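# Push a cart through a self-closing door into a bay

## Task

Move the utility cart through the self-closing door and park it in the yellow bay in the next room so that all four wheels sit inside the tape and none touch it. The case of copy paper must rest in the cart's top tray without overhanging any edge, and the door must be closed at the end. Either or both robots may be used, but any robot falling over or left leaning counts as failure.

## Robot and tools

Robots: r1 and r2 are identical Hello Robot Stretch 4 units. Each has an omni-wheel base, a mast with a lift, a single arm that reaches forward, and a wrist with yaw, pitch and roll joints plus a two-finger gripper. Each is about 1.6 m tall, and the base rim lies within 0.23 m of the base origin. A robot may not crush another robot: bases touching and still driving, or one gripper squeezing the other's fingers, ends the scene in failure. Objects carried between the robots do not count as contact. Identical commands can yield travel differing by up to about 3 cm per metre, so a jointly carried load can wrench or tip a robot.

Frames: the base frame has its origin on the floor under the base centre, x ahead, y to the left, z up, in metres. hand_pose (a point between the open fingertips) is reported in it and may be slightly wrong. The odometry frame is where the base frame stood when the scene began. base_odometry only counts wheel rotation, so slip shows as travel. Heading is in rad, left positive, from -3.142 to 3.142. Each robot reports in its own frames. Only the images, lidar_m and wrist_depth_mm reveal where the robots are relative to each other.

move: r1 and r2 each take a separate object; a robot left out receives nothing new. Inside it:
- base: an offset relative to where that base last reported itself (or its current spot if still moving), in its own base frame. translate_m is metres, forward positive, -2 to 2. strafe_m is metres sideways, left positive, -2 to 2. rotate_rad is radians turned in place, counter-clockwise positive, -3.2 to 3.2. Only translate_m and strafe_m may be combined (straight diagonal line).
- joints: absolute targets by name. lift_m 0 to 1.2 m; arm_m 0 to 0.55 m extension; wrist_yaw_rad -1.134 to 4.276 (0 ahead, positive left, 3.14 folded back); wrist_pitch_rad -1.117 to 4.259 (0 level, 1.57 pointing down); wrist_roll_rad -1.117 to 4.259 (positive is clockwise viewed from behind); gripper_m -0.038 to 0.141 metres of fingertip gap, with an offset up to 0.015. Targets past a range are clipped and reported.
- pace: "slow", "default", "fast" or "max". speeds: per-joint top speed (not gripper_m). contact_limits: 0 to 1 push threshold for arm_m, lift_m, translate_m, strafe_m, rotate_rad, given only next to that command; default 0.5. A base limit persists until the next action naming base. Even at 0 the arm needs roughly 15 to 40 N to stop.
- end_of_arm: "enable_torque", sent alone, to re-power limp wrist or gripper motors.
- cameras: list of r1_/r2_ head_camera, head_left_camera, head_right_camera, wrist_camera, or "all"; [] gives none.
- blocking: must be false. The call returns at once and robots keep moving; a new move overrides only the targets it names.

wait(seconds 0 to 10, cameras): lets the scene run and returns state and images; it ends early once a commanded robot comes to rest. wait(0) shows the "earlier move" status. stop(cameras): brakes all running motions and re-holds slack wheels. zoom_image(camera, region [x0, y0, x1, y1] in pixels, at most 504 by 504) enlarges the latest image of a camera. finished_scene(scene): give the current scene number; this is final, and the result must hold without the robots.

Results: the "move" line lists each robot sent a motion with "done" or its worst status. "as last shown" marks robots not named, repeating old values. Statuses: done, moving, off_target (rested short, may still push), contact_stop (held back, goes slack), time_out (target dropped), limit_stop_at_own_body, limit_stop_at_tilt (lean over 6 degrees, lift, arm and wheels go slack), torque_fault. Any uncommanded stop, or a refused call, cancels the rest of that reply's move, wait and finished_scene calls. on_its_own reports what happened unbidden. lidar_m has 12 sectors of 30 degrees, first straight ahead, then counter-clockwise (4th left, 7th behind, 10th right), in metres; "-" means nothing seen or closer than 0.25 m. wrist_depth_mm is a 7 by 7 grid of depths in mm (100 to 2000). base_tilt is in degrees with up to 3 degrees bias. A gap above about 0.1 rad between summed turned_by_wheels and turned_by_imu suggests a collision or slip. motor_effort is percent of maximum; servo_current is mA, with peaks in brackets.

Gripping: command a gap more than 0.015 below the object's width; about 0.06 below resists tugs. Use -0.02 or less to close behind a handle. Neither the reading nor done proves a grasp; check servo_current. Lift contact limit should be at least 0.3 for 2 kg, 0.15 for 1 kg.

Avoid: the gripper over the base with low lift; pitching up while rolled or yawed right; tilting or rolling while folded back. Do not turn, drive or brake with over 1 kg held and arm_m above 0.2, especially fast. Pushing or pulling steadily with a high gripper can tip the robot. Base speed is capped when the lift is high. Avoid drops, slams, hard hits and heavy shoves; a loose object may occasionally be nudged.

Each tool is called after "Call:" in YAML: its name, and indented under it one key for each argument.

## Session

Call:
move:

Scene clock: 0.00 s.
r1.base_odometry: x=+0.000 y=+0.000 heading=+0.000
r1.turned_by_wheels: +0.000
r1.turned_by_imu: +0.000
r1.base_tilt: forward=-1.6 right=+1.3
r1.lidar_m: 1.92 2.25 3.81 1.93 0.97 0.84 0.83 0.93 0.77 0.76 0.93 1.59
r1.base_status: not commanded
r1.joint_positions: lift_m=+0.127 arm_m=+0.000 wrist_yaw_rad=+3.089 wrist_pitch_rad=+0.002 wrist_roll_rad=+0.000 gripper_m=+0.056
r1.joint_status: not commanded
r1.measured_speeds: all 0
r1.motor_effort: lift_m=+20 arm_m=-4 wheel_0=+0 wheel_1=+1 wheel_2=+1
r1.servo_current: wrist_yaw_rad=39 wrist_pitch_rad=46 wrist_roll_rad=65 gripper_m=39
r1.hand_pose: x=-0.1125 y=+0.1024 z=+0.3046 quat_wxyz=(+0.026, -0.001, +0.000, +1.000) (m; r1's base frame)
r1.wrist_depth_mm: 137 138 - - - - - / 113 139 - - - - - / 117 140 224 - - - - / 137 161 - - - - - / - - - - - - - / - - 191 - 187 - - / 842 759 750 788 788 732 768
r2.base_odometry: x=+0.000 y=+0.000 heading=+0.000
r2.turned_by_wheels: +0.000
r2.turned_by_imu: +0.000
r2.base_tilt: forward=-0.6 right=+0.1
r2.lidar_m: 2.02 1.45 1.40 1.49 2.01 2.22 2.34 3.17 1.60 3.62 2.59 2.46
r2.base_status: not commanded
r2.joint_positions: lift_m=+0.295 arm_m=+0.000 wrist_yaw_rad=+3.133 wrist_pitch_rad=+0.002 wrist_roll_rad=+0.000 gripper_m=+0.056
r2.joint_status: not commanded
r2.measured_speeds: all 0
r2.motor_effort: lift_m=+18 arm_m=-4 wheel_0=+0 wheel_1=-1 wheel_2=+0
r2.servo_current: wrist_yaw_rad=46 wrist_pitch_rad=39 wrist_roll_rad=46 gripper_m=59
r2.hand_pose: x=-0.1167 y=+0.0898 z=+0.4727 quat_wxyz=(+0.004, -0.001, +0.000, +1.000) (m; r2's base frame)
r2.wrist_depth_mm: - 140 - - - - - / - 126 150 - - - - / - 130 185 - - - - / 144 143 272 - - - - / 229 - - - - - - / 226 1576 196 1576 190 1618 1464 / 226 1060 1138 - - 1025 1060
pictures: r1_head_camera, r1_head_left_camera, r1_head_right_camera, r1_wrist_camera, r2_head_camera, r2_head_left_camera, r2_head_right_camera, r2_wrist_camera
Images, in order (width x height): r1_head_camera 420x560, r1_head_left_camera 420x672, r1_head_right_camera 420x672, r1_wrist_camera 616x392, r2_head_camera 420x560, r2_head_left_camera 420x672, r2_head_right_camera 420x672, r2_wrist_camera 616x392.

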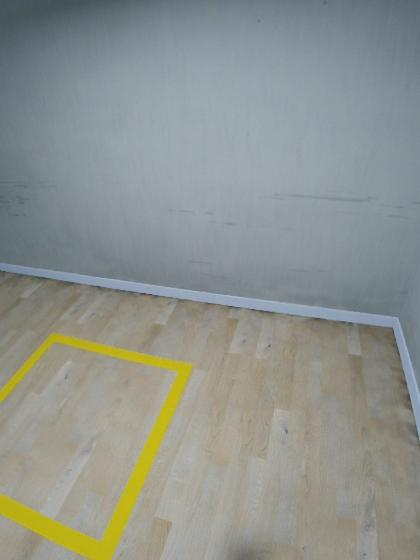

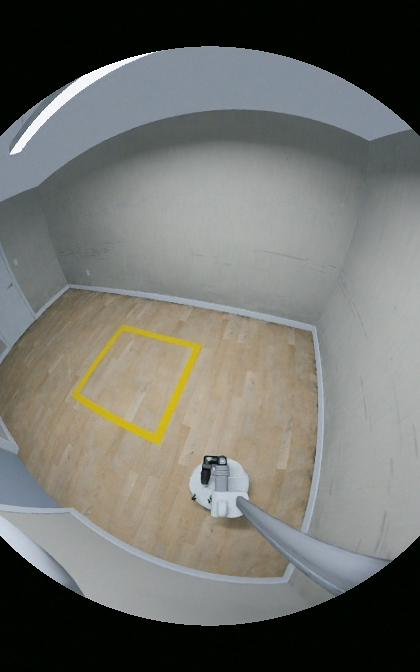

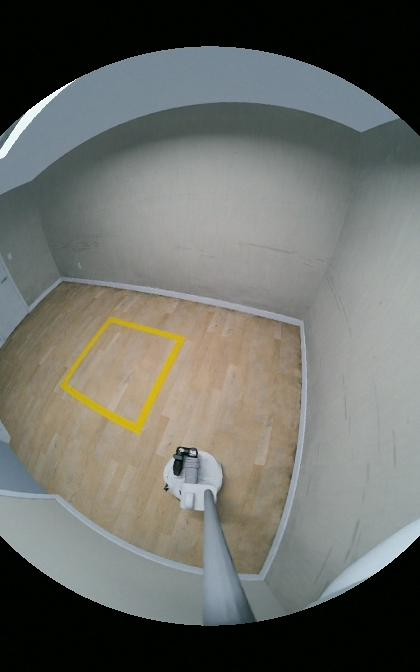

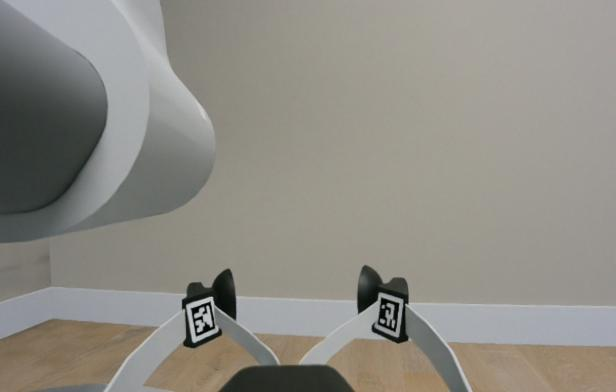

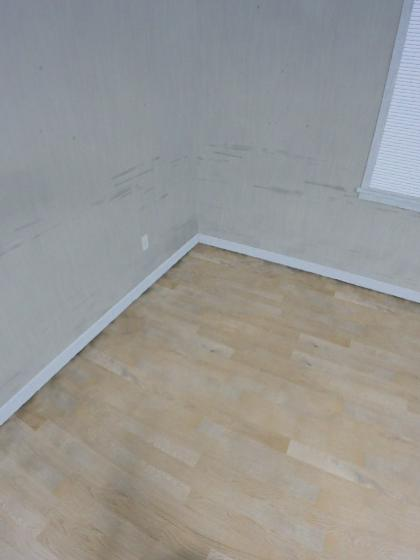

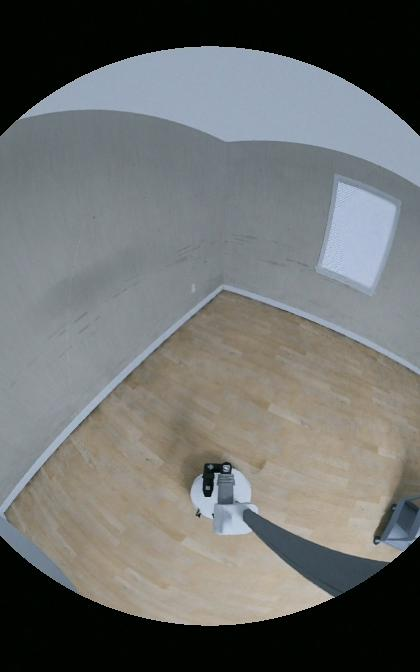

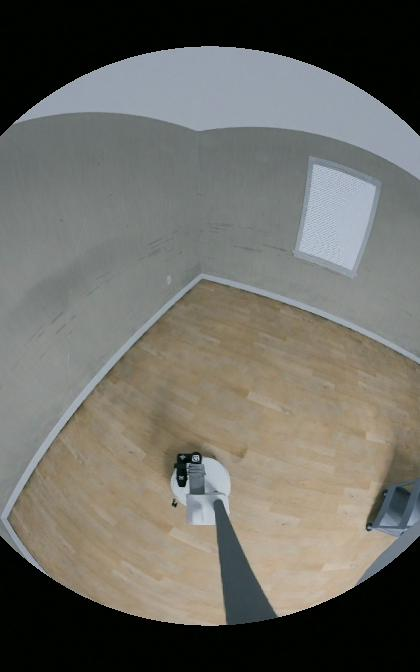

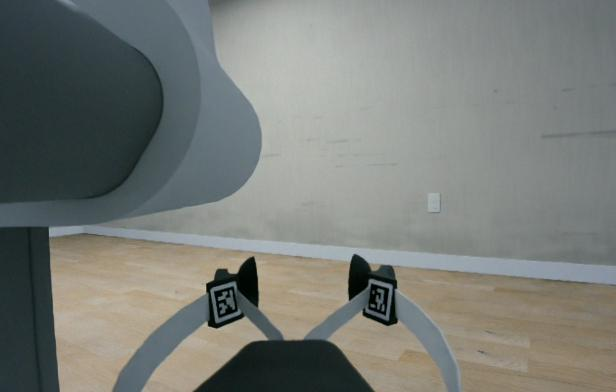

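Call:
move:
  r1: {"base":{"rotate_rad":1.3}}
  r2: {"base":{"rotate_rad":-1.7}}
  blocking: false
  cameras: []

Call:
wait:
  seconds: 3
  cameras: []

Call:
wait:
  seconds: 2

Scene clock: 3.87 s.
move: r1 moving; r2 moving
r1.base_odometry: x=+0.000 y=+0.000 heading=+0.252
r1.turned_by_wheels: +0.252
r1.turned_by_imu: +0.252
r1.base_tilt: forward=-1.6 right=+1.2
r1.lidar_m: 1.98 2.71 3.66 1.25 0.89 0.80 0.87 0.80 0.77 0.82 1.11 1.92
r1.base_status: rotate_rad moving
r1.joint_positions: lift_m=+0.127 arm_m=+0.000 wrist_yaw_rad=+3.089 wrist_pitch_rad=+0.002 wrist_roll_rad=+0.000 gripper_m=+0.056
r1.joint_status: not commanded
r1.measured_speeds: translate_m=-0.001 strafe_m=-0.001 rotate_rad=+0.980 lift_m=+0.000 arm_m=+0.000 wrist_yaw_rad=+0.000 wrist_pitch_rad=+0.000 wrist_roll_rad=+0.000
r1.motor_effort: lift_m=+20(20) arm_m=-4(4) wheel_0=-8(9) wheel_1=-6(9) wheel_2=-7(7)
r1.servo_current: wrist_yaw_rad=59(59) wrist_pitch_rad=39(46) wrist_roll_rad=46(59) gripper_m=39(39)
r1.hand_pose: x=-0.1125 y=+0.1024 z=+0.3046 quat_wxyz=(+0.026, -0.001, +0.000, +1.000) (m; r1's base frame)
r1.wrist_depth_mm: 136 138 - - - - - / 113 139 - - - - - / 114 140 226 - - - - / 137 160 - - - - - / - - - - - - - / - 1060 190 - 187 - - / 778 750 750 798 750 699 732
r2.base_odometry: x=+0.000 y=+0.000 heading=-0.252
r2.turned_by_wheels: -0.252
r2.turned_by_imu: -0.244
r2.base_tilt: forward=-0.7 right=+0.1
r2.lidar_m: 2.52 1.62 1.40 1.40 1.67 2.23 2.24 2.64 1.59 1.63 2.93 2.49
r2.base_status: rotate_rad moving
r2.joint_positions: lift_m=+0.295 arm_m=+0.000 wrist_yaw_rad=+3.133 wrist_pitch_rad=+0.002 wrist_roll_rad=+0.000 gripper_m=+0.056
r2.joint_status: not commanded
r2.measured_speeds: translate_m=+0.000 strafe_m=+0.000 rotate_rad=-0.974 lift_m=+0.000 arm_m=+0.000 wrist_yaw_rad=+0.000 wrist_pitch_rad=+0.000 wrist_roll_rad=+0.000
r2.motor_effort: lift_m=+18(18) arm_m=-4(4) wheel_0=+8(9) wheel_1=+8(10) wheel_2=+9(11)
r2.servo_current: wrist_yaw_rad=33(52) wrist_pitch_rad=39(46) wrist_roll_rad=52(52) gripper_m=39(59)
r2.hand_pose: x=-0.1167 y=+0.0898 z=+0.4727 quat_wxyz=(+0.004, -0.001, +0.000, +1.000) (m; r2's base frame)
r2.wrist_depth_mm: - 141 - - - - - / - 127 150 - - - - / - 130 184 - - - - / 144 143 272 - - - - / 229 - - - - - - / 227 1576 196 1576 190 1661 1464 / 226 1060 1138 - - 1060 1060
pictures: none
No camera images: "cameras" was empty.

Scene clock: 5.27 s.
earlier move: r1 done; r2 moving
r1.base_odometry: x=+0.000 y=+0.000 heading=+1.300
r1.turned_by_wheels: +1.048
r1.turned_by_imu: +1.053
r1.base_tilt: forward=-1.6 right=+1.3
r1.lidar_m: 3.79 1.23 0.89 0.83 0.88 0.82 0.77 0.81 1.10 1.93 2.00 2.67
r1.base_status: done
r1.joint_positions: lift_m=+0.127 arm_m=+0.000 wrist_yaw_rad=+3.089 wrist_pitch_rad=+0.002 wrist_roll_rad=+0.000 gripper_m=+0.056
r1.joint_status: not commanded
r1.measured_speeds: all 0
r1.motor_effort: lift_m=+20(20) arm_m=-4(4) wheel_0=-4(10) wheel_1=-1(9) wheel_2=-1(8)
r1.servo_current: wrist_yaw_rad=52(65) wrist_pitch_rad=46(52) wrist_roll_rad=59(65) gripper_m=39(46)
r1.hand_pose: x=-0.1125 y=+0.1024 z=+0.3046 quat_wxyz=(+0.026, -0.001, +0.000, +1.000) (m; r1's base frame)
r1.wrist_depth_mm: 136 138 - - - - - / 113 139 - - - - - / 118 140 229 - - - - / 137 162 - - - - - / - - - - - - - / - - 191 - 187 - - / 788 707 750 143 778 768 809
r2.base_odometry: x=+0.000 y=+0.000 heading=-1.699
r2.turned_by_wheels: -1.448
r2.turned_by_imu: -1.409
r2.base_tilt: forward=-0.6 right=+0.0
r2.lidar_m: 1.72 2.73 2.48 2.30 1.54 1.40 1.44 1.80 2.23 2.27 2.85 1.60
r2.base_status: rotate_rad moving
r2.joint_positions: lift_m=+0.295 arm_m=+0.000 wrist_yaw_rad=+3.133 wrist_pitch_rad=+0.002 wrist_roll_rad=+0.000 gripper_m=+0.056
r2.joint_status: not commanded
r2.measured_speeds: all 0
r2.motor_effort: lift_m=+18(18) arm_m=-4(4) wheel_0=+2(11) wheel_1=+3(11) wheel_2=+4(11)
r2.servo_current: wrist_yaw_rad=39(59) wrist_pitch_rad=46(46) wrist_roll_rad=39(52) gripper_m=46(59)
r2.hand_pose: x=-0.1167 y=+0.0898 z=+0.4727 quat_wxyz=(+0.004, -0.001, +0.000, +1.000) (m; r2's base frame)
r2.wrist_depth_mm: - 140 - - - - - / - 126 141 - - - - / - 129 185 - - - - / 144 143 207 - - - - / 229 - - - - - - / 227 1576 195 1336 190 - - / 226 1078 1138 - - 1042 1060
wait: 1.40 of 3 s (r1 has come to rest)
pictures: none
No camera images: "cameras" was empty.

Scene clock: 5.50 s.
earlier move: r2 done
r1.base_odometry: x=+0.000 y=+0.000 heading=+1.300
r1.turned_by_wheels: +0.000
r1.turned_by_imu: +0.000
r1.base_tilt: forward=-1.6 right=+1.3
r1.lidar_m: 3.80 1.25 0.90 0.83 0.87 0.82 0.75 0.80 1.09 1.93 1.98 2.70
r1.base_status: done
r1.joint_positions: lift_m=+0.127 arm_m=+0.000 wrist_yaw_rad=+3.089 wrist_pitch_rad=+0.002 wrist_roll_rad=+0.000 gripper_m=+0.056
r1.joint_status: not commanded
r1.measured_speeds: all 0
r1.motor_effort: lift_m=+20(20) arm_m=-4(4) wheel_0=-4(10) wheel_1=-1(9) wheel_2=-1(8)
r1.servo_current: wrist_yaw_rad=52(65) wrist_pitch_rad=39(52) wrist_roll_rad=39(65) gripper_m=39(46)
r1.hand_pose: x=-0.1125 y=+0.1024 z=+0.3046 quat_wxyz=(+0.026, -0.001, +0.000, +1.000) (m; r1's base frame)
r1.wrist_depth_mm: 136 138 - - - - - / 113 139 - - - - - / 118 139 229 - - - - / 137 162 - - - - - / - - - - - - - / - - 190 - 187 - - / 788 707 750 143 788 778 809
r2.base_odometry: x=+0.000 y=+0.000 heading=-1.699
r2.turned_by_wheels: +0.000
r2.turned_by_imu: +0.000
r2.base_tilt: forward=-0.7 right=+0.1
r2.lidar_m: 1.71 2.72 2.49 2.28 1.55 1.40 1.44 1.82 2.23 2.27 2.89 1.58
r2.base_status: done
r2.joint_positions: lift_m=+0.295 arm_m=+0.000 wrist_yaw_rad=+3.133 wrist_pitch_rad=+0.002 wrist_roll_rad=+0.000 gripper_m=+0.056
r2.joint_status: not commanded
r2.measured_speeds: all 0
r2.motor_effort: lift_m=+18(18) arm_m=-3(4) wheel_0=+3(11) wheel_1=+4(11) wheel_2=+4(11)
r2.servo_current: wrist_yaw_rad=46(59) wrist_pitch_rad=46(46) wrist_roll_rad=39(52) gripper_m=52(59)
r2.hand_pose: x=-0.1167 y=+0.0898 z=+0.4727 quat_wxyz=(+0.004, -0.001, +0.000, +1.000) (m; r2's base frame)
r2.wrist_depth_mm: - 140 - - - - - / - 126 141 - - - - / - 130 185 - - - - / 144 143 207 - - - - / 230 - - - - - - / 228 1576 194 1308 190 - - / 226 1060 1118 - - 1042 1060
wait: 0.23 of 2 s (r2 has come to rest)
pictures: r1_head_camera, r1_head_left_camera, r1_head_right_camera, r1_wrist_camera, r2_head_camera, r2_head_left_camera, r2_head_right_camera, r2_wrist_camera
Images, in order (width x height): r1_head_camera 420x560, r1_head_left_camera 420x672, r1_head_right_camera 420x672, r1_wrist_camera 616x392, r2_head_camera 420x560, r2_head_left_camera 420x672, r2_head_right_camera 420x672, r2_wrist_camera 616x392.

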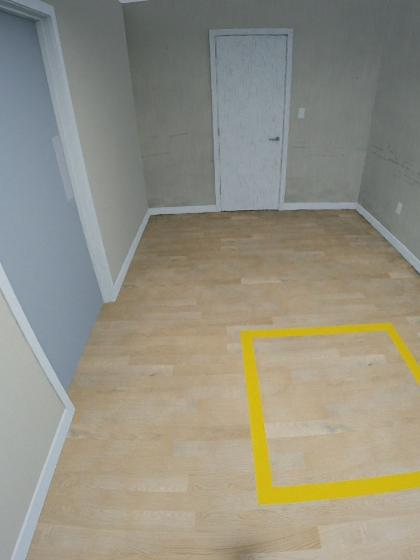

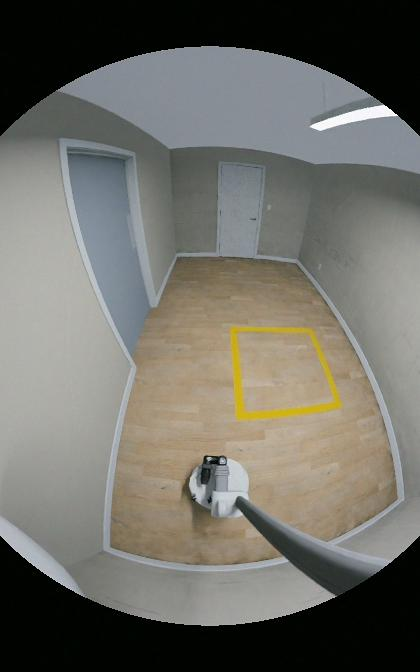

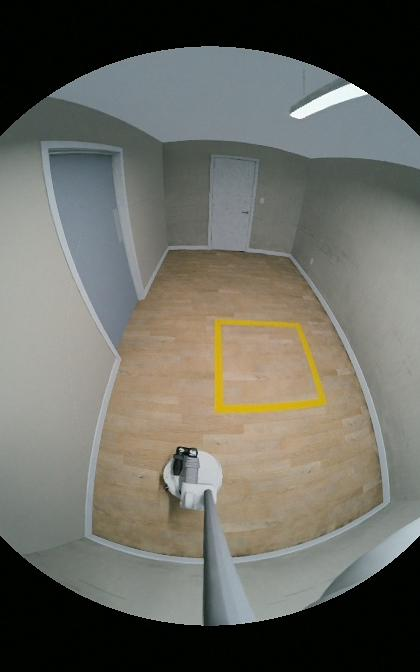

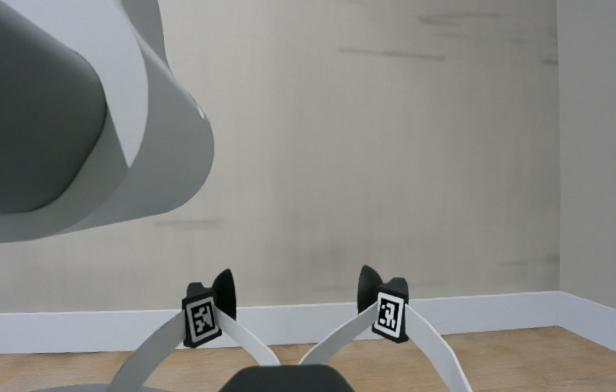

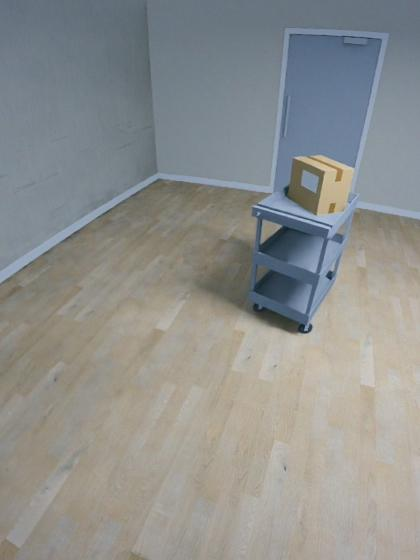

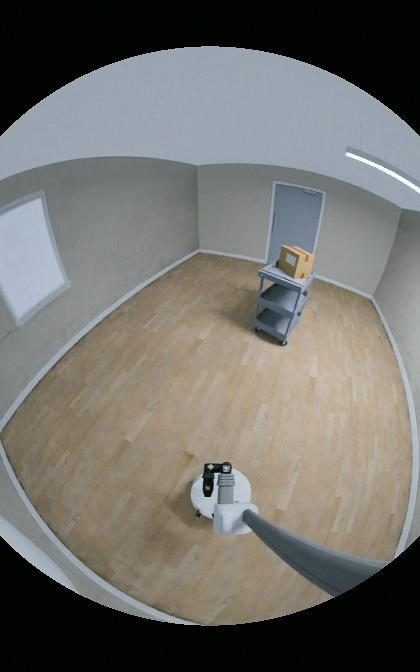

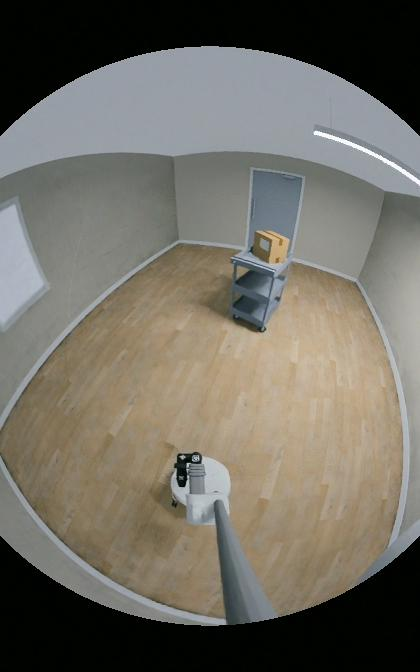

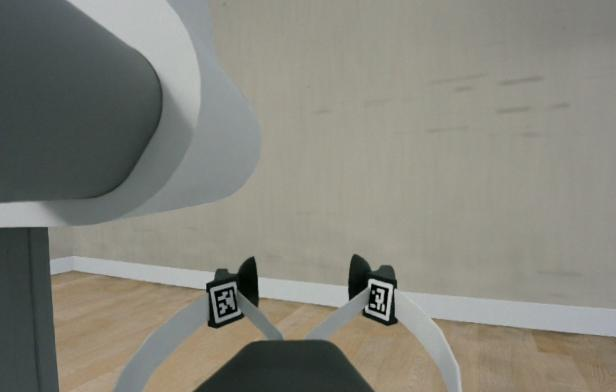

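Call:
zoom_image:
  camera: "r2_head_camera"
  region: [220, 20, 420, 340]

Call:
zoom_image:
  camera: "r2_head_left_camera"
  region: [180, 160, 420, 360]

Call:
zoom_image:
  camera: "r1_head_left_camera"
  region: [40, 120, 340, 440]

Scaled by 1.575 from the camera's 420x560 image, which has a finer 1200x1600 frame.

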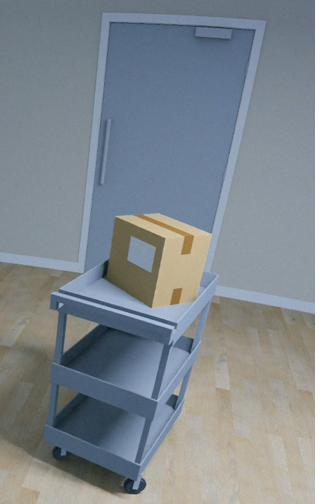

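Scaled by 2.100 from the camera's 420x672 image, which has a finer 600x960 frame.

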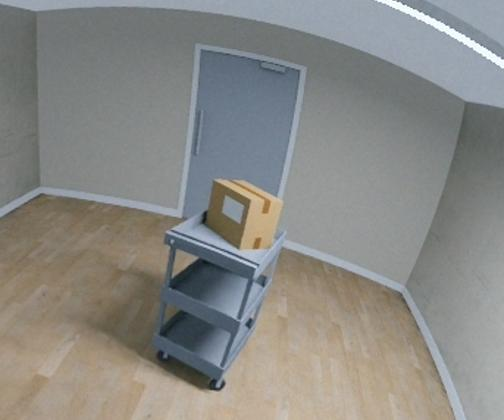

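Scaled by 1.575 from the camera's 420x672 image, which has a finer 600x960 frame.

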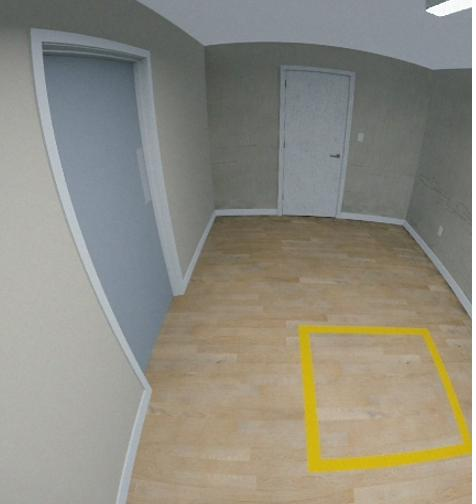

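Call:
move:
  r2: {"base":{"rotate_rad":-0.22},"joints":{"lift_m":0.75,"wrist_yaw_rad":0,"gripper_m":0.1}}
  r1: {"base":{"rotate_rad":0.25},"joints":{"wrist_yaw_rad":0,"lift_m":0.8}}
  blocking: false
  cameras: []

Call:
wait:
  seconds: 4
  cameras: []

Call:
wait:
  seconds: 3
  cameras: ["r2_head_camera","r2_wrist_camera","r2_head_left_camera","r1_head_camera"]

Scene clock: 43.60 s.
move: r1 moving; r2 moving
r1.base_odometry: x=+0.000 y=+0.000 heading=+1.508
r1.turned_by_wheels: +0.208
r1.turned_by_imu: +0.209
r1.base_tilt: forward=-1.6 right=+1.2
r1.lidar_m: 2.19 1.03 0.85 0.83 0.94 0.78 0.78 0.89 1.42 1.95 2.13 3.41
r1.base_status: rotate_rad moving
r1.joint_positions: lift_m=+0.164 arm_m=+0.000 wrist_yaw_rad=+2.503 wrist_pitch_rad=+0.002 wrist_roll_rad=+0.000 gripper_m=+0.056
r1.joint_status: lift_m moving; wrist_yaw_rad moving
r1.measured_speeds: translate_m=-0.001 strafe_m=+0.001 rotate_rad=+0.448 lift_m=+0.146 arm_m=+0.000 wrist_yaw_rad=-1.819 wrist_pitch_rad=+0.000 wrist_roll_rad=+0.000
r1.motor_effort: lift_m=+28(28) arm_m=-4(4) wheel_0=-2(9) wheel_1=-3(9) wheel_2=-1(7)
r1.servo_current: wrist_yaw_rad=85(111) wrist_pitch_rad=39(46) wrist_roll_rad=26(65) gripper_m=39(46)
r1.hand_pose: x=-0.0085 y=+0.2421 z=+0.3421 quat_wxyz=(+0.314, -0.001, +0.000, +0.949) (m; r1's base frame)
r1.wrist_depth_mm: - - - - - - - / - - - - - - - / - - - - - - - / - - - - - - - / - - - - - - - / - - 190 - 187 - - / - 152 820 153 854 759 -
r2.base_odometry: x=+0.000 y=+0.000 heading=-1.893
r2.turned_by_wheels: -0.194
r2.turned_by_imu: -0.188
r2.base_tilt: forward=-0.7 right=+0.1
r2.lidar_m: 1.61 3.04 2.50 2.48 1.70 1.42 1.41 1.60 2.23 2.22 2.52 1.71
r2.base_status: rotate_rad moving
r2.joint_positions: lift_m=+0.333 arm_m=+0.000 wrist_yaw_rad=+2.569 wrist_pitch_rad=+0.002 wrist_roll_rad=+0.000 gripper_m=+0.075
r2.joint_status: lift_m moving; wrist_yaw_rad moving; gripper_m moving
r2.measured_speeds: translate_m=+0.000 strafe_m=+0.001 rotate_rad=-0.346 lift_m=+0.146 arm_m=+0.000 wrist_yaw_rad=-1.746 wrist_pitch_rad=+0.000 wrist_roll_rad=+0.000
r2.motor_effort: lift_m=+22(26) arm_m=-3(4) wheel_0=+4(10) wheel_1=+4(9) wheel_2=+5(11)
r2.servo_current: wrist_yaw_rad=117(124) wrist_pitch_rad=33(46) wrist_roll_rad=46(52) gripper_m=98(98)
r2.hand_pose: x=-0.0241 y=+0.2297 z=+0.5104 quat_wxyz=(+0.282, -0.001, +0.000, +0.959) (m; r2's base frame)
r2.wrist_depth_mm: - - - - - - - / - - - - - - - / 249 - - - - - - / - - - - - - - / - - - - - - - / - - 190 166 189 1537 1537 / 1182 1138 1205 - 1182 1078 1118
pictures: none
No camera images: "cameras" was empty.

Scene clock: 45.90 s.
earlier move: r1 moving; r2 done
r1.base_odometry: x=+0.000 y=+0.000 heading=+1.549
r1.turned_by_wheels: +0.041
r1.turned_by_imu: +0.041
r1.base_tilt: forward=-1.6 right=+1.3
r1.lidar_m: 2.07 1.02 0.84 0.84 0.95 0.77 0.78 0.89 1.50 1.95 2.21 3.65
r1.base_status: done
r1.joint_positions: lift_m=+0.770 arm_m=+0.000 wrist_yaw_rad=+0.003 wrist_pitch_rad=+0.002 wrist_roll_rad=+0.000 gripper_m=+0.056
r1.joint_status: lift_m moving; wrist_yaw_rad moving
r1.measured_speeds: translate_m=+0.000 strafe_m=+0.000 rotate_rad=+0.000 lift_m=+0.137 arm_m=+0.000 wrist_yaw_rad=+0.000 wrist_pitch_rad=+0.000 wrist_roll_rad=+0.000
r1.motor_effort: lift_m=+25(29) arm_m=-4(4) wheel_0=-3(9) wheel_1=-2(9) wheel_2=-1(7)
r1.servo_current: wrist_yaw_rad=39(124) wrist_pitch_rad=46(52) wrist_roll_rad=33(65) gripper_m=39(52)
r1.hand_pose: x=+0.4596 y=-0.0866 z=+0.9481 quat_wxyz=(+1.000, +0.000, +0.001, +0.001) (m; r1's base frame)
r1.wrist_depth_mm: - - - - - - - / - - - - - - - / - - - - - - - / - - - - - - - / - - - - - - - / - - 192 - 187 - - / - 150 - 153 - - -
r2.base_odometry: x=+0.000 y=+0.000 heading=-1.918
r2.turned_by_wheels: -0.025
r2.turned_by_imu: -0.024
r2.base_tilt: forward=-0.7 right=+0.1
r2.lidar_m: 1.61 3.07 2.51 2.49 1.71 1.42 1.42 1.59 2.24 2.21 2.50 1.93
r2.base_status: done
r2.joint_positions: lift_m=+0.750 arm_m=+0.000 wrist_yaw_rad=+0.003 wrist_pitch_rad=+0.002 wrist_roll_rad=+0.000 gripper_m=+0.100
r2.joint_status: all done
r2.measured_speeds: all 0
r2.motor_effort: lift_m=+21(26) arm_m=-4(4) wheel_0=+3(10) wheel_1=+3(9) wheel_2=+4(11)
r2.servo_current: wrist_yaw_rad=52(156) wrist_pitch_rad=39(46) wrist_roll_rad=46(59) gripper_m=52(98)
r2.hand_pose: x=+0.4596 y=-0.0866 z=+0.9275 quat_wxyz=(+1.000, +0.000, +0.001, +0.001) (m; r2's base frame)
r2.wrist_depth_mm: - - - - - - - / - - - - - - - / - - - - - - - / - - - - 1756 - - / - - - - - - - / - - 196 - 191 - - / - 1921 - - - 1983 1983
wait: 2.30 of 4 s (r2 has come to rest)
pictures: none
No camera images: "cameras" was empty.

Scene clock: 46.63 s.
earlier move: r1 done
r1.base_odometry: x=+0.000 y=+0.000 heading=+1.549
r1.turned_by_wheels: +0.000
r1.turned_by_imu: +0.000
r1.base_tilt: forward=-1.6 right=+1.3
r1.lidar_m: 2.06 1.03 0.84 0.83 0.94 0.77 0.77 0.89 1.52 1.94 2.21 3.63
r1.base_status: done
r1.joint_positions: lift_m=+0.799 arm_m=+0.000 wrist_yaw_rad=+0.003 wrist_pitch_rad=+0.002 wrist_roll_rad=+0.000 gripper_m=+0.056
r1.joint_status: all done
r1.measured_speeds: all 0
r1.motor_effort: lift_m=+25(29) arm_m=-4(4) wheel_0=-3(9) wheel_1=-2(9) wheel_2=-1(7)
r1.servo_current: wrist_yaw_rad=59(124) wrist_pitch_rad=39(52) wrist_roll_rad=65(65) gripper_m=39(52)
r1.hand_pose: x=+0.4596 y=-0.0866 z=+0.9771 quat_wxyz=(+1.000, +0.000, +0.001, +0.001) (m; r1's base frame)
r1.wrist_depth_mm: - - - - - - - / - - - - - - - / - - - - - - - / - - - - - - - / - - - - - - - / - - 191 - 187 - - / - 140 - 153 - - -
r2.base_odometry: x=+0.000 y=+0.000 heading=-1.918
r2.turned_by_wheels: +0.000
r2.turned_by_imu: +0.000
r2.base_tilt: forward=-0.7 right=+0.0
r2.lidar_m: 1.62 3.08 2.50 2.50 1.74 1.42 1.42 1.57 2.24 2.24 2.48 1.93
r2.base_status: done
r2.joint_positions: lift_m=+0.750 arm_m=+0.000 wrist_yaw_rad=+0.003 wrist_pitch_rad=+0.002 wrist_roll_rad=+0.000 gripper_m=+0.100
r2.joint_status: all done
r2.measured_speeds: all 0
r2.motor_effort: lift_m=+21(26) arm_m=-4(4) wheel_0=+3(10) wheel_1=+3(9) wheel_2=+4(11)
r2.servo_current: wrist_yaw_rad=52(156) wrist_pitch_rad=46(46) wrist_roll_rad=46(59) gripper_m=46(98)
r2.hand_pose: x=+0.4596 y=-0.0866 z=+0.9275 quat_wxyz=(+1.000, +0.000, +0.001, +0.001) (m; r2's base frame)
r2.wrist_depth_mm: - - - - - - - / - - - - - - - / - - - - - - - / - - - - 1661 - - / - - - - - - - / - - 196 - 192 - - / - 1983 - - - 1863 1983
wait: 0.73 of 3 s (r1 has come to rest)
pictures: r1_head_camera, r2_head_camera, r2_head_left_camera, r2_wrist_camera
Images, in order (width x height): r1_head_camera 420x560, r2_head_camera 420x560, r2_head_left_camera 420x672, r2_wrist_camera 616x392.

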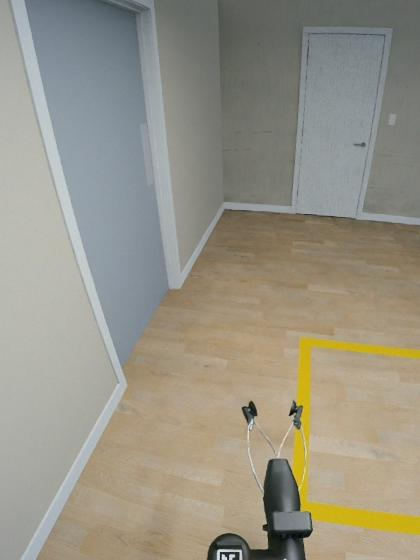

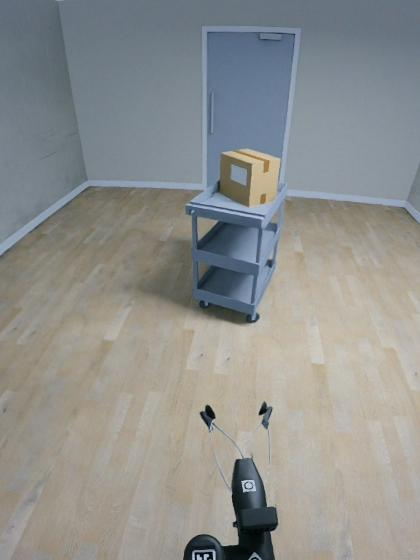

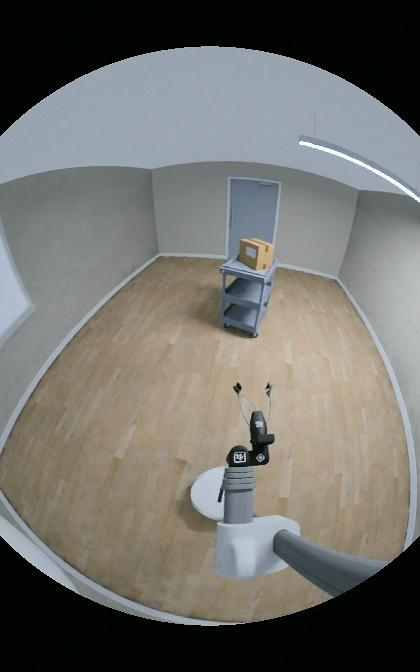

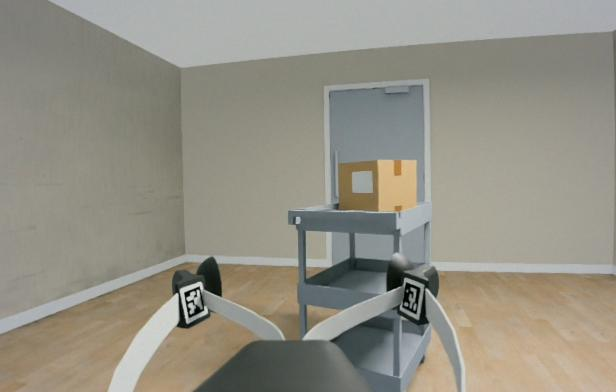

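Call:
move:
  r2: {"base":{"translate_m":0.65,"strafe_m":-0.1},"joints":{"lift_m":0.85,"wrist_pitch_rad":0.35}}
  blocking: false
  cameras: []

Call:
wait:
  seconds: 5
  cameras: ["r2_head_camera","r2_wrist_camera"]

Call:
zoom_image:
  camera: "r2_head_camera"
  region: [100, 180, 360, 480]

Scene clock: 54.47 s.
move: r2 moving
r1: as last shown
r1.base_tilt: forward=-1.6 right=+1.2
r1.lidar_m: 2.05 1.02 0.85 0.84 0.94 0.78 0.78 0.89 1.51 1.94 2.19 3.65
r1.motor_effort: lift_m=+25(25) arm_m=-4(4) wheel_0=-3(4) wheel_1=-2(3) wheel_2=-1(2)
r1.servo_current: wrist_yaw_rad=39(59) wrist_pitch_rad=46(46) wrist_roll_rad=52(78) gripper_m=46(46)
r1.wrist_depth_mm: - - - - - - - / - - - - - - - / - - - - - - - / - - - - - - - / - - - - - - - / - - 192 - 186 - - / - 140 - 153 - - -
r2.base_odometry: x=-0.015 y=-0.028 heading=-1.918
r2.turned_by_wheels: +0.000
r2.turned_by_imu: +0.001
r2.base_tilt: forward=-0.7 right=+0.1
r2.lidar_m: 1.58 3.10 2.50 2.47 1.79 1.42 1.44 1.63 2.23 2.23 2.48 1.87
r2.base_status: translate_m moving; strafe_m moving
r2.joint_positions: lift_m=+0.788 arm_m=+0.000 wrist_yaw_rad=+0.003 wrist_pitch_rad=+0.346 wrist_roll_rad=+0.000 gripper_m=+0.100
r2.joint_status: lift_m moving; wrist_pitch_rad moving
r2.measured_speeds: translate_m=+0.122 strafe_m=-0.019 rotate_rad=+0.005 lift_m=+0.146 arm_m=+0.000 wrist_yaw_rad=+0.000 wrist_pitch_rad=+0.143 wrist_roll_rad=+0.000
r2.motor_effort: lift_m=+25(25) arm_m=-4(4) wheel_0=+10(13) wheel_1=+8(8) wheel_2=-12(13)
r2.servo_current: wrist_yaw_rad=52(59) wrist_pitch_rad=20(98) wrist_roll_rad=39(59) gripper_m=52(59)
r2.hand_pose: x=+0.4425 y=-0.0866 z=+0.8680 quat_wxyz=(+0.985, +0.000, +0.172, +0.001) (m; r2's base frame)
r2.wrist_depth_mm: - - - - - - - / - - - - 1537 - - / - - - - - - - / - - - - - - - / 1921 1921 1921 1808 1756 1863 1863 / 1537 1499 193 1537 195 1464 1430 / 1308 1205 1281 - 1255 1205 1205
pictures: none
No camera images: "cameras" was empty.

Scene clock: 57.63 s.
earlier move: r2 done
r1.base_odometry: x=+0.000 y=+0.000 heading=+1.549
r1.turned_by_wheels: +0.000
r1.turned_by_imu: +0.000
r1.base_tilt: forward=-1.6 right=+1.3
r1.lidar_m: 2.03 1.03 0.84 0.83 0.92 0.76 0.78 0.88 1.49 1.95 2.18 3.62
r1.base_status: not commanded
r1.joint_positions: lift_m=+0.799 arm_m=+0.000 wrist_yaw_rad=+0.003 wrist_pitch_rad=+0.002 wrist_roll_rad=+0.000 gripper_m=+0.056
r1.joint_status: not commanded
r1.measured_speeds: all 0
r1.motor_effort: lift_m=+25(25) arm_m=-4(4) wheel_0=-3(4) wheel_1=-2(3) wheel_2=-1(2)
r1.servo_current: wrist_yaw_rad=26(72) wrist_pitch_rad=39(52) wrist_roll_rad=46(78) gripper_m=46(52)
r1.hand_pose: x=+0.4596 y=-0.0866 z=+0.9771 quat_wxyz=(+1.000, +0.000, +0.001, +0.001) (m; r1's base frame)
r1.wrist_depth_mm: - - - - - - - / - - - - - - - / - - - - - - - / - - - - - - - / - - - - - - - / - - 192 - 187 - - / - 141 - 153 - - -
r2.base_odometry: x=-0.315 y=-0.577 heading=-1.918
r2.turned_by_wheels: +0.000
r2.turned_by_imu: +0.001
r2.base_tilt: forward=-0.7 right=+0.1
r2.lidar_m: 0.96 3.02 2.51 2.46 2.48 2.08 2.05 2.32 2.26 2.26 2.53 1.00
r2.base_status: done
r2.joint_positions: lift_m=+0.850 arm_m=+0.000 wrist_yaw_rad=+0.003 wrist_pitch_rad=+0.349 wrist_roll_rad=+0.000 gripper_m=+0.100
r2.joint_status: all done
r2.measured_speeds: all 0
r2.motor_effort: lift_m=+21(25) arm_m=-4(4) wheel_0=+3(13) wheel_1=+4(8) wheel_2=-4(14)
r2.servo_current: wrist_yaw_rad=39(59) wrist_pitch_rad=39(98) wrist_roll_rad=39(59) gripper_m=46(59)
r2.hand_pose: x=+0.4422 y=-0.0867 z=+0.9294 quat_wxyz=(+0.985, +0.000, +0.173, +0.001) (m; r2's base frame)
r2.wrist_depth_mm: - - - - - - - / - - - - 991 - - / - - - 1098 1042 - - / - - - - 820 - - / - - - - 820 1983 1983 / 1618 1618 193 946 191 1537 1537 / 1366 1308 1366 - 1308 1308 1308
wait: 3.17 of 5 s (r2 has come to rest)
pictures: r2_head_camera, r2_wrist_camera
Images, in order (width x height): r2_head_camera 420x560, r2_wrist_camera 616x392.

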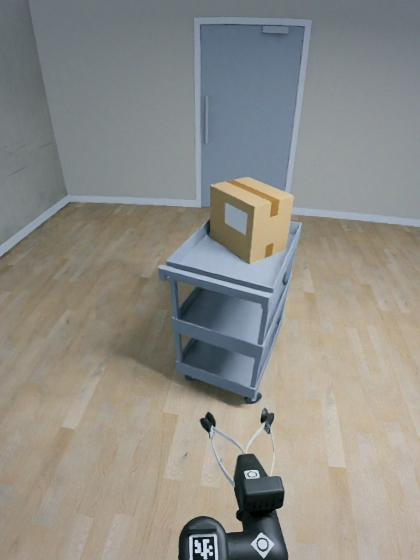

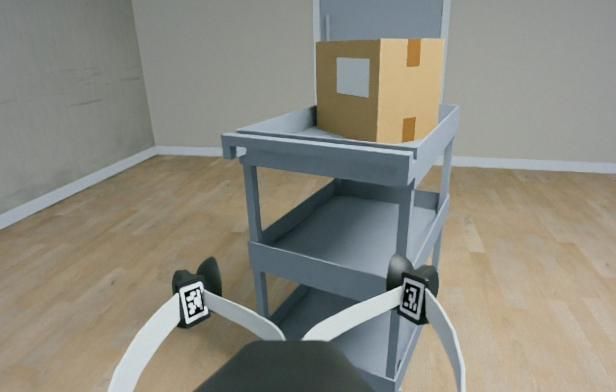

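Scaled by 1.680 from the camera's 420x560 image, which has a finer 1200x1600 frame.

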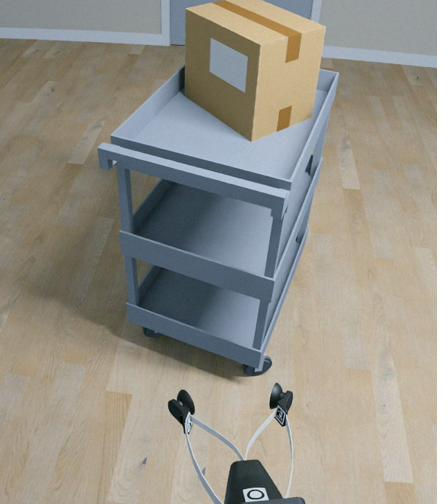

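Call:
move:
  r2: {"base":{"rotate_rad":-0.36},"joints":{"lift_m":0.7,"wrist_pitch_rad":0,"wrist_roll_rad":1.571}}
  blocking: false
  cameras: []

Call:
wait:
  seconds: 4
  cameras: []

Call:
move:
  r2: {"base":{"strafe_m":0.36}}
  blocking: false
  cameras: []

Call:
wait:
  seconds: 5
  cameras: ["r2_head_camera","r2_wrist_camera"]

Scene clock: 80.57 s.
move: r2 moving
r1: as last shown
r1.lidar_m: 2.05 1.01 0.84 0.84 0.91 0.77 0.77 0.88 1.50 1.93 2.19 3.64
r1.servo_current: wrist_yaw_rad=59(59) wrist_pitch_rad=46(46) wrist_roll_rad=52(59) gripper_m=39(39)
r1.wrist_depth_mm: - - - - - - - / - - - - - - - / - - - - - - - / - - - - - - - / - - - - - - - / - - 192 - 187 - - / - 140 - 153 - - -
r2.base_odometry: x=-0.315 y=-0.577 heading=-2.158
r2.turned_by_wheels: -0.240
r2.turned_by_imu: -0.233
r2.base_tilt: forward=-0.7 right=+0.0
r2.lidar_m: 0.96 1.06 2.63 2.42 2.54 2.14 2.06 2.13 2.37 2.25 2.30 3.04
r2.base_status: rotate_rad moving
r2.joint_positions: lift_m=+0.812 arm_m=+0.000 wrist_yaw_rad=+0.003 wrist_pitch_rad=+0.010 wrist_roll_rad=+0.589 gripper_m=+0.100
r2.joint_status: lift_m moving; wrist_pitch_rad moving; wrist_roll_rad moving
r2.measured_speeds: translate_m=-0.002 strafe_m=+0.000 rotate_rad=-0.733 lift_m=-0.146 arm_m=+0.000 wrist_yaw_rad=+0.000 wrist_pitch_rad=-0.142 wrist_roll_rad=+1.820
r2.motor_effort: lift_m=+12(19) arm_m=-4(4) wheel_0=+5(8) wheel_1=+7(10) wheel_2=+6(11)
r2.servo_current: wrist_yaw_rad=33(59) wrist_pitch_rad=98(130) wrist_roll_rad=98(104) gripper_m=52(52)
r2.hand_pose: x=+0.4595 y=-0.0866 z=+0.9876 quat_wxyz=(+0.957, +0.290, +0.005, +0.000) (m; r2's base frame)
r2.wrist_depth_mm: - - - - - - - / - - - - - - - / - - - - - - - / - - - 1118 - - - / - - - 1078 - - 1863 / - - 190 798 192 1756 1576 / - - 917 - - 1537 1281
pictures: none
No camera images: "cameras" was empty.

Scene clock: 81.77 s.
earlier move: r2 done
r1.base_odometry: x=+0.000 y=+0.000 heading=+1.549
r1.turned_by_wheels: +0.000
r1.turned_by_imu: +0.000
r1.base_tilt: forward=-1.6 right=+1.3
r1.lidar_m: 2.03 1.02 0.85 0.85 0.93 0.76 0.76 0.89 1.52 1.94 2.19 3.62
r1.base_status: not commanded
r1.joint_positions: lift_m=+0.799 arm_m=+0.000 wrist_yaw_rad=+0.003 wrist_pitch_rad=+0.002 wrist_roll_rad=+0.000 gripper_m=+0.056
r1.joint_status: not commanded
r1.measured_speeds: all 0
r1.motor_effort: lift_m=+25(25) arm_m=-4(4) wheel_0=-3(4) wheel_1=-2(3) wheel_2=-2(2)
r1.servo_current: wrist_yaw_rad=52(65) wrist_pitch_rad=39(46) wrist_roll_rad=46(72) gripper_m=46(52)
r1.hand_pose: x=+0.4596 y=-0.0866 z=+0.9771 quat_wxyz=(+1.000, +0.000, +0.001, +0.001) (m; r1's base frame)
r1.wrist_depth_mm: - - - - - - - / - - - - - - - / - - - - - - - / - - - - - - - / - - - - - - - / - - 192 - 188 - - / - 140 - 154 - - -
r2.base_odometry: x=-0.315 y=-0.577 heading=-2.277
r2.turned_by_wheels: -0.119
r2.turned_by_imu: -0.116
r2.base_tilt: forward=-0.7 right=+0.0
r2.lidar_m: 0.95 1.01 2.76 2.46 2.49 2.29 2.08 2.09 2.48 2.24 2.27 2.78
r2.base_status: done
r2.joint_positions: lift_m=+0.700 arm_m=+0.000 wrist_yaw_rad=+0.003 wrist_pitch_rad=+0.008 wrist_roll_rad=+1.569 gripper_m=+0.100
r2.joint_status: all done
r2.measured_speeds: all 0
r2.motor_effort: lift_m=+14(19) arm_m=-4(4) wheel_0=+2(8) wheel_1=+4(10) wheel_2=+5(11)
r2.servo_current: wrist_yaw_rad=46(59) wrist_pitch_rad=46(130) wrist_roll_rad=39(104) gripper_m=52(59)
r2.hand_pose: x=+0.4595 y=-0.0867 z=+0.8762 quat_wxyz=(+0.708, +0.706, +0.004, -0.002) (m; r2's base frame)
r2.wrist_depth_mm: - - - - - 1708 1182 / - - - - - 1661 1205 / - - - - - 1808 1229 / - - - - - 1756 1229 / - - - - - 1366 1118 / - - 193 798 193 - - / - - - - - - -
wait: 1.20 of 4 s (r2 has come to rest)
pictures: none
No camera images: "cameras" was empty.

Scene clock: 82.27 s.
move: r2 moving
r1: as last shown
r1.lidar_m: 2.05 1.03 0.85 0.82 0.95 0.78 0.76 0.90 1.51 1.95 2.20 3.63
r1.motor_effort: lift_m=+25(25) arm_m=-4(4) wheel_0=-3(4) wheel_1=-2(2) wheel_2=-1(2)
r1.servo_current: wrist_yaw_rad=46(52) wrist_pitch_rad=52(52) wrist_roll_rad=46(65) gripper_m=46(46)
r1.wrist_depth_mm: - - - - - - - / - - - - - - - / - - - - - - - / - - - - - - - / - - - - - - - / - - 191 - 187 - - / - 141 - 153 - - -
r2.base_odometry: x=-0.288 y=-0.601 heading=-2.277
r2.turned_by_wheels: +0.000
r2.turned_by_imu: +0.000
r2.base_tilt: forward=-0.7 right=+0.1
r2.lidar_m: 0.93 1.01 2.74 2.44 2.46 2.27 2.05 2.07 2.54 2.29 2.30 2.82
r2.base_status: strafe_m moving
r2.joint_positions: lift_m=+0.700 arm_m=+0.000 wrist_yaw_rad=+0.003 wrist_pitch_rad=+0.008 wrist_roll_rad=+1.569 gripper_m=+0.100
r2.joint_status: not commanded
r2.measured_speeds: translate_m=+0.000 strafe_m=+0.141 rotate_rad=-0.003 lift_m=+0.000 arm_m=+0.000 wrist_yaw_rad=+0.000 wrist_pitch_rad=+0.000 wrist_roll_rad=+0.000
r2.motor_effort: lift_m=+14(14) arm_m=-4(4) wheel_0=-6(13) wheel_1=+11(12) wheel_2=-1(3)
r2.servo_current: wrist_yaw_rad=52(52) wrist_pitch_rad=46(52) wrist_roll_rad=59(59) gripper_m=52(52)
r2.hand_pose: x=+0.4595 y=-0.0867 z=+0.8762 quat_wxyz=(+0.708, +0.706, +0.004, -0.002) (m; r2's base frame)
r2.wrist_depth_mm: - - - - - 1708 1182 / - - - - - 1708 1205 / - - - - - 1756 1205 / - - - - - 1708 1229 / - - - 1160 1255 1366 1098 / - - 193 778 187 - - / - - - - - 809 -
pictures: none
No camera images: "cameras" was empty.

Scene clock: 84.30 s.
earlier move: r2 done
r1.base_odometry: x=+0.000 y=+0.000 heading=+1.549
r1.turned_by_wheels: +0.000
r1.turned_by_imu: +0.000
r1.base_tilt: forward=-1.6 right=+1.3
r1.lidar_m: 2.05 1.02 0.84 0.85 0.93 0.78 0.76 0.89 1.51 1.94 2.22 3.64
r1.base_status: not commanded
r1.joint_positions: lift_m=+0.799 arm_m=+0.000 wrist_yaw_rad=+0.003 wrist_pitch_rad=+0.002 wrist_roll_rad=+0.000 gripper_m=+0.056
r1.joint_status: not commanded
r1.measured_speeds: all 0
r1.motor_effort: lift_m=+25(25) arm_m=-4(4) wheel_0=-3(4) wheel_1=-2(3) wheel_2=-1(2)
r1.servo_current: wrist_yaw_rad=59(78) wrist_pitch_rad=39(52) wrist_roll_rad=59(65) gripper_m=39(46)
r1.hand_pose: x=+0.4596 y=-0.0866 z=+0.9771 quat_wxyz=(+1.000, +0.000, +0.001, +0.001) (m; r1's base frame)
r1.wrist_depth_mm: - - - - - - - / - - - - - - - / - - - - - - - / - - - - - - - / - - - - - - - / - - 191 - 188 - - / - 141 - 153 - - -
r2.base_odometry: x=-0.041 y=-0.811 heading=-2.277
r2.turned_by_wheels: +0.000
r2.turned_by_imu: +0.000
r2.base_tilt: forward=-0.7 right=+0.1
r2.lidar_m: 0.96 3.69 2.39 2.10 2.15 2.36 2.11 2.13 2.64 2.61 2.61 1.00
r2.base_status: done
r2.joint_positions: lift_m=+0.700 arm_m=+0.000 wrist_yaw_rad=+0.003 wrist_pitch_rad=+0.008 wrist_roll_rad=+1.569 gripper_m=+0.100
r2.joint_status: not commanded
r2.measured_speeds: all 0
r2.motor_effort: lift_m=+15(15) arm_m=-4(4) wheel_0=-2(14) wheel_1=+3(13) wheel_2=+0(3)
r2.servo_current: wrist_yaw_rad=52(59) wrist_pitch_rad=46(59) wrist_roll_rad=39(65) gripper_m=52(52)
r2.hand_pose: x=+0.4595 y=-0.0867 z=+0.8762 quat_wxyz=(+0.708, +0.706, +0.004, -0.002) (m; r2's base frame)
r2.wrist_depth_mm: - - - - - 1708 1182 / - - - - - 1756 1182 / - - - 1138 - 778 - / - - - 1008 - 788 - / - - - 1098 - 809 - / - - 193 831 194 1430 1229 / - - - - - 1921 1205
wait: 2.03 of 5 s (r2 has come to rest)
pictures: r2_head_camera, r2_wrist_camera
Images, in order (width x height): r2_head_camera 420x560, r2_wrist_camera 616x392.

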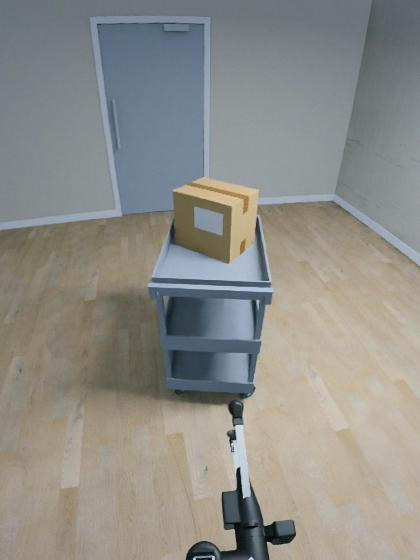

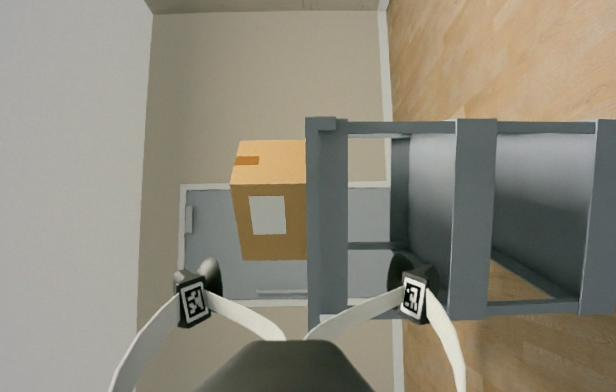

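Call:
move:
  r2: {"base":{"translate_m":0.4},"joints":{"lift_m":0.67}}
  blocking: false
  cameras: []

Call:
wait:
  seconds: 5
  cameras: ["r2_head_camera","r2_wrist_camera"]

Call:
zoom_image:
  camera: "r2_head_camera"
  region: [110, 240, 330, 500]

Scene clock: 94.20 s.
move: r2 moving
r1: as last shown
r1.base_tilt: forward=-1.6 right=+1.2
r1.lidar_m: 2.07 1.03 0.86 0.84 0.93 0.78 0.77 0.89 1.54 1.95 2.16 3.64
r1.motor_effort: lift_m=+25(25) arm_m=-4(4) wheel_0=-4(4) wheel_1=-2(3) wheel_2=-2(2)
r1.servo_current: wrist_yaw_rad=46(59) wrist_pitch_rad=39(46) wrist_roll_rad=39(65) gripper_m=39(39)
r1.wrist_depth_mm: - - - - - - - / - - - - - - - / - - - - - - - / - - - - - - - / - - - - - - - / - - 192 - 187 - - / - 140 - 153 - - -
r2.base_odometry: x=-0.062 y=-0.834 heading=-2.277
r2.turned_by_wheels: +0.000
r2.turned_by_imu: +0.001
r2.base_tilt: forward=-0.7 right=+0.1
r2.lidar_m: 0.95 3.67 2.41 2.12 2.14 2.38 2.14 2.19 2.65 2.60 2.62 0.94
r2.base_status: translate_m moving
r2.joint_positions: lift_m=+0.673 arm_m=+0.000 wrist_yaw_rad=+0.003 wrist_pitch_rad=+0.008 wrist_roll_rad=+1.569 gripper_m=+0.100
r2.joint_status: lift_m moving
r2.measured_speeds: translate_m=+0.120 strafe_m=-0.001 rotate_rad=+0.006 lift_m=-0.044 arm_m=+0.000 wrist_yaw_rad=+0.000 wrist_pitch_rad=+0.000 wrist_roll_rad=+0.000
r2.motor_effort: lift_m=+15(16) arm_m=-4(4) wheel_0=+9(9) wheel_1=+6(9) wheel_2=-12(13)
r2.servo_current: wrist_yaw_rad=52(65) wrist_pitch_rad=46(52) wrist_roll_rad=52(59) gripper_m=46(52)
r2.hand_pose: x=+0.4595 y=-0.0867 z=+0.8488 quat_wxyz=(+0.708, +0.706, +0.004, -0.002) (m; r2's base frame)
r2.wrist_depth_mm: - - - - - 1661 1160 / - - - - - 1618 1182 / - - - 1118 - 750 - / - - - 976 - 768 - / - - - 788 - 788 - / - - 193 798 194 1499 1118 / - - - - - 1921 1160
pictures: none
No camera images: "cameras" was empty.

Scene clock: 96.53 s.
earlier move: r2 done
r1.base_odometry: x=+0.000 y=+0.000 heading=+1.549
r1.turned_by_wheels: +0.000
r1.turned_by_imu: +0.000
r1.base_tilt: forward=-1.6 right=+1.3
r1.lidar_m: 2.05 1.02 0.85 0.84 0.91 0.78 0.78 0.89 1.52 1.95 2.18 3.64
r1.base_status: not commanded
r1.joint_positions: lift_m=+0.799 arm_m=+0.000 wrist_yaw_rad=+0.003 wrist_pitch_rad=+0.002 wrist_roll_rad=+0.000 gripper_m=+0.056
r1.joint_status: not commanded
r1.measured_speeds: all 0
r1.motor_effort: lift_m=+25(25) arm_m=-4(4) wheel_0=-4(4) wheel_1=-2(3) wheel_2=-1(2)
r1.servo_current: wrist_yaw_rad=52(65) wrist_pitch_rad=39(52) wrist_roll_rad=39(72) gripper_m=39(52)
r1.hand_pose: x=+0.4596 y=-0.0866 z=+0.9771 quat_wxyz=(+1.000, +0.000, +0.001, +0.001) (m; r1's base frame)
r1.wrist_depth_mm: - - - - - - - / - - - - - - - / - - - - - - - / - - - - - - - / - - - - - - - / - - 192 - 187 - - / - 140 - 154 - - -
r2.base_odometry: x=-0.301 y=-1.115 heading=-2.277
r2.turned_by_wheels: +0.000
r2.turned_by_imu: +0.001
r2.base_tilt: forward=-0.7 right=+0.1
r2.lidar_m: 0.56 0.64 2.45 2.21 2.19 2.70 2.52 2.53 2.79 2.51 2.57 0.57
r2.base_status: done
r2.joint_positions: lift_m=+0.670 arm_m=+0.000 wrist_yaw_rad=+0.003 wrist_pitch_rad=+0.008 wrist_roll_rad=+1.569 gripper_m=+0.100
r2.joint_status: all done
r2.measured_speeds: all 0
r2.motor_effort: lift_m=+14(16) arm_m=-3(4) wheel_0=+3(10) wheel_1=+4(9) wheel_2=-3(15)
r2.servo_current: wrist_yaw_rad=46(65) wrist_pitch_rad=52(59) wrist_roll_rad=52(59) gripper_m=46(59)
r2.hand_pose: x=+0.4595 y=-0.0867 z=+0.8462 quat_wxyz=(+0.708, +0.706, +0.004, -0.002) (m; r2's base frame)
r2.wrist_depth_mm: - - - - - 1661 1160 / - - - 382 382 384 387 / - - 723 389 - - - / - - 634 394 - - 399 / - - 707 402 407 - 410 / - - 193 410 193 - 418 / - - - - - 1808 427
wait: 2.33 of 5 s (r2 has come to rest)
pictures: r2_head_camera, r2_wrist_camera
Images, in order (width x height): r2_head_camera 420x560, r2_wrist_camera 616x392.

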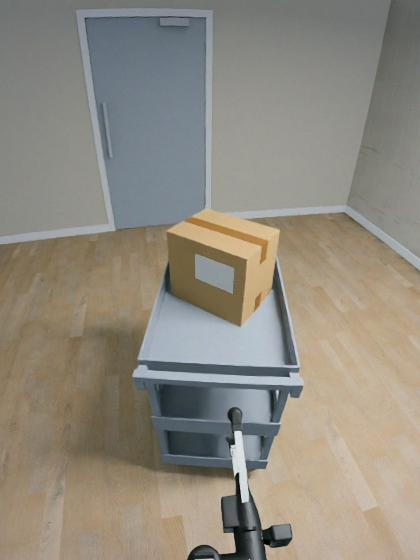

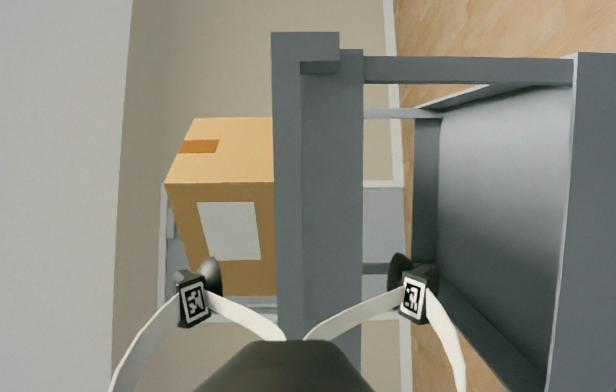

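Scaled by 1.938 from the camera's 420x560 image, which has a finer 1200x1600 frame.

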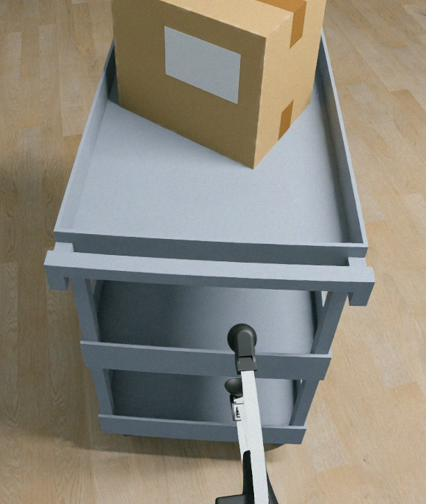

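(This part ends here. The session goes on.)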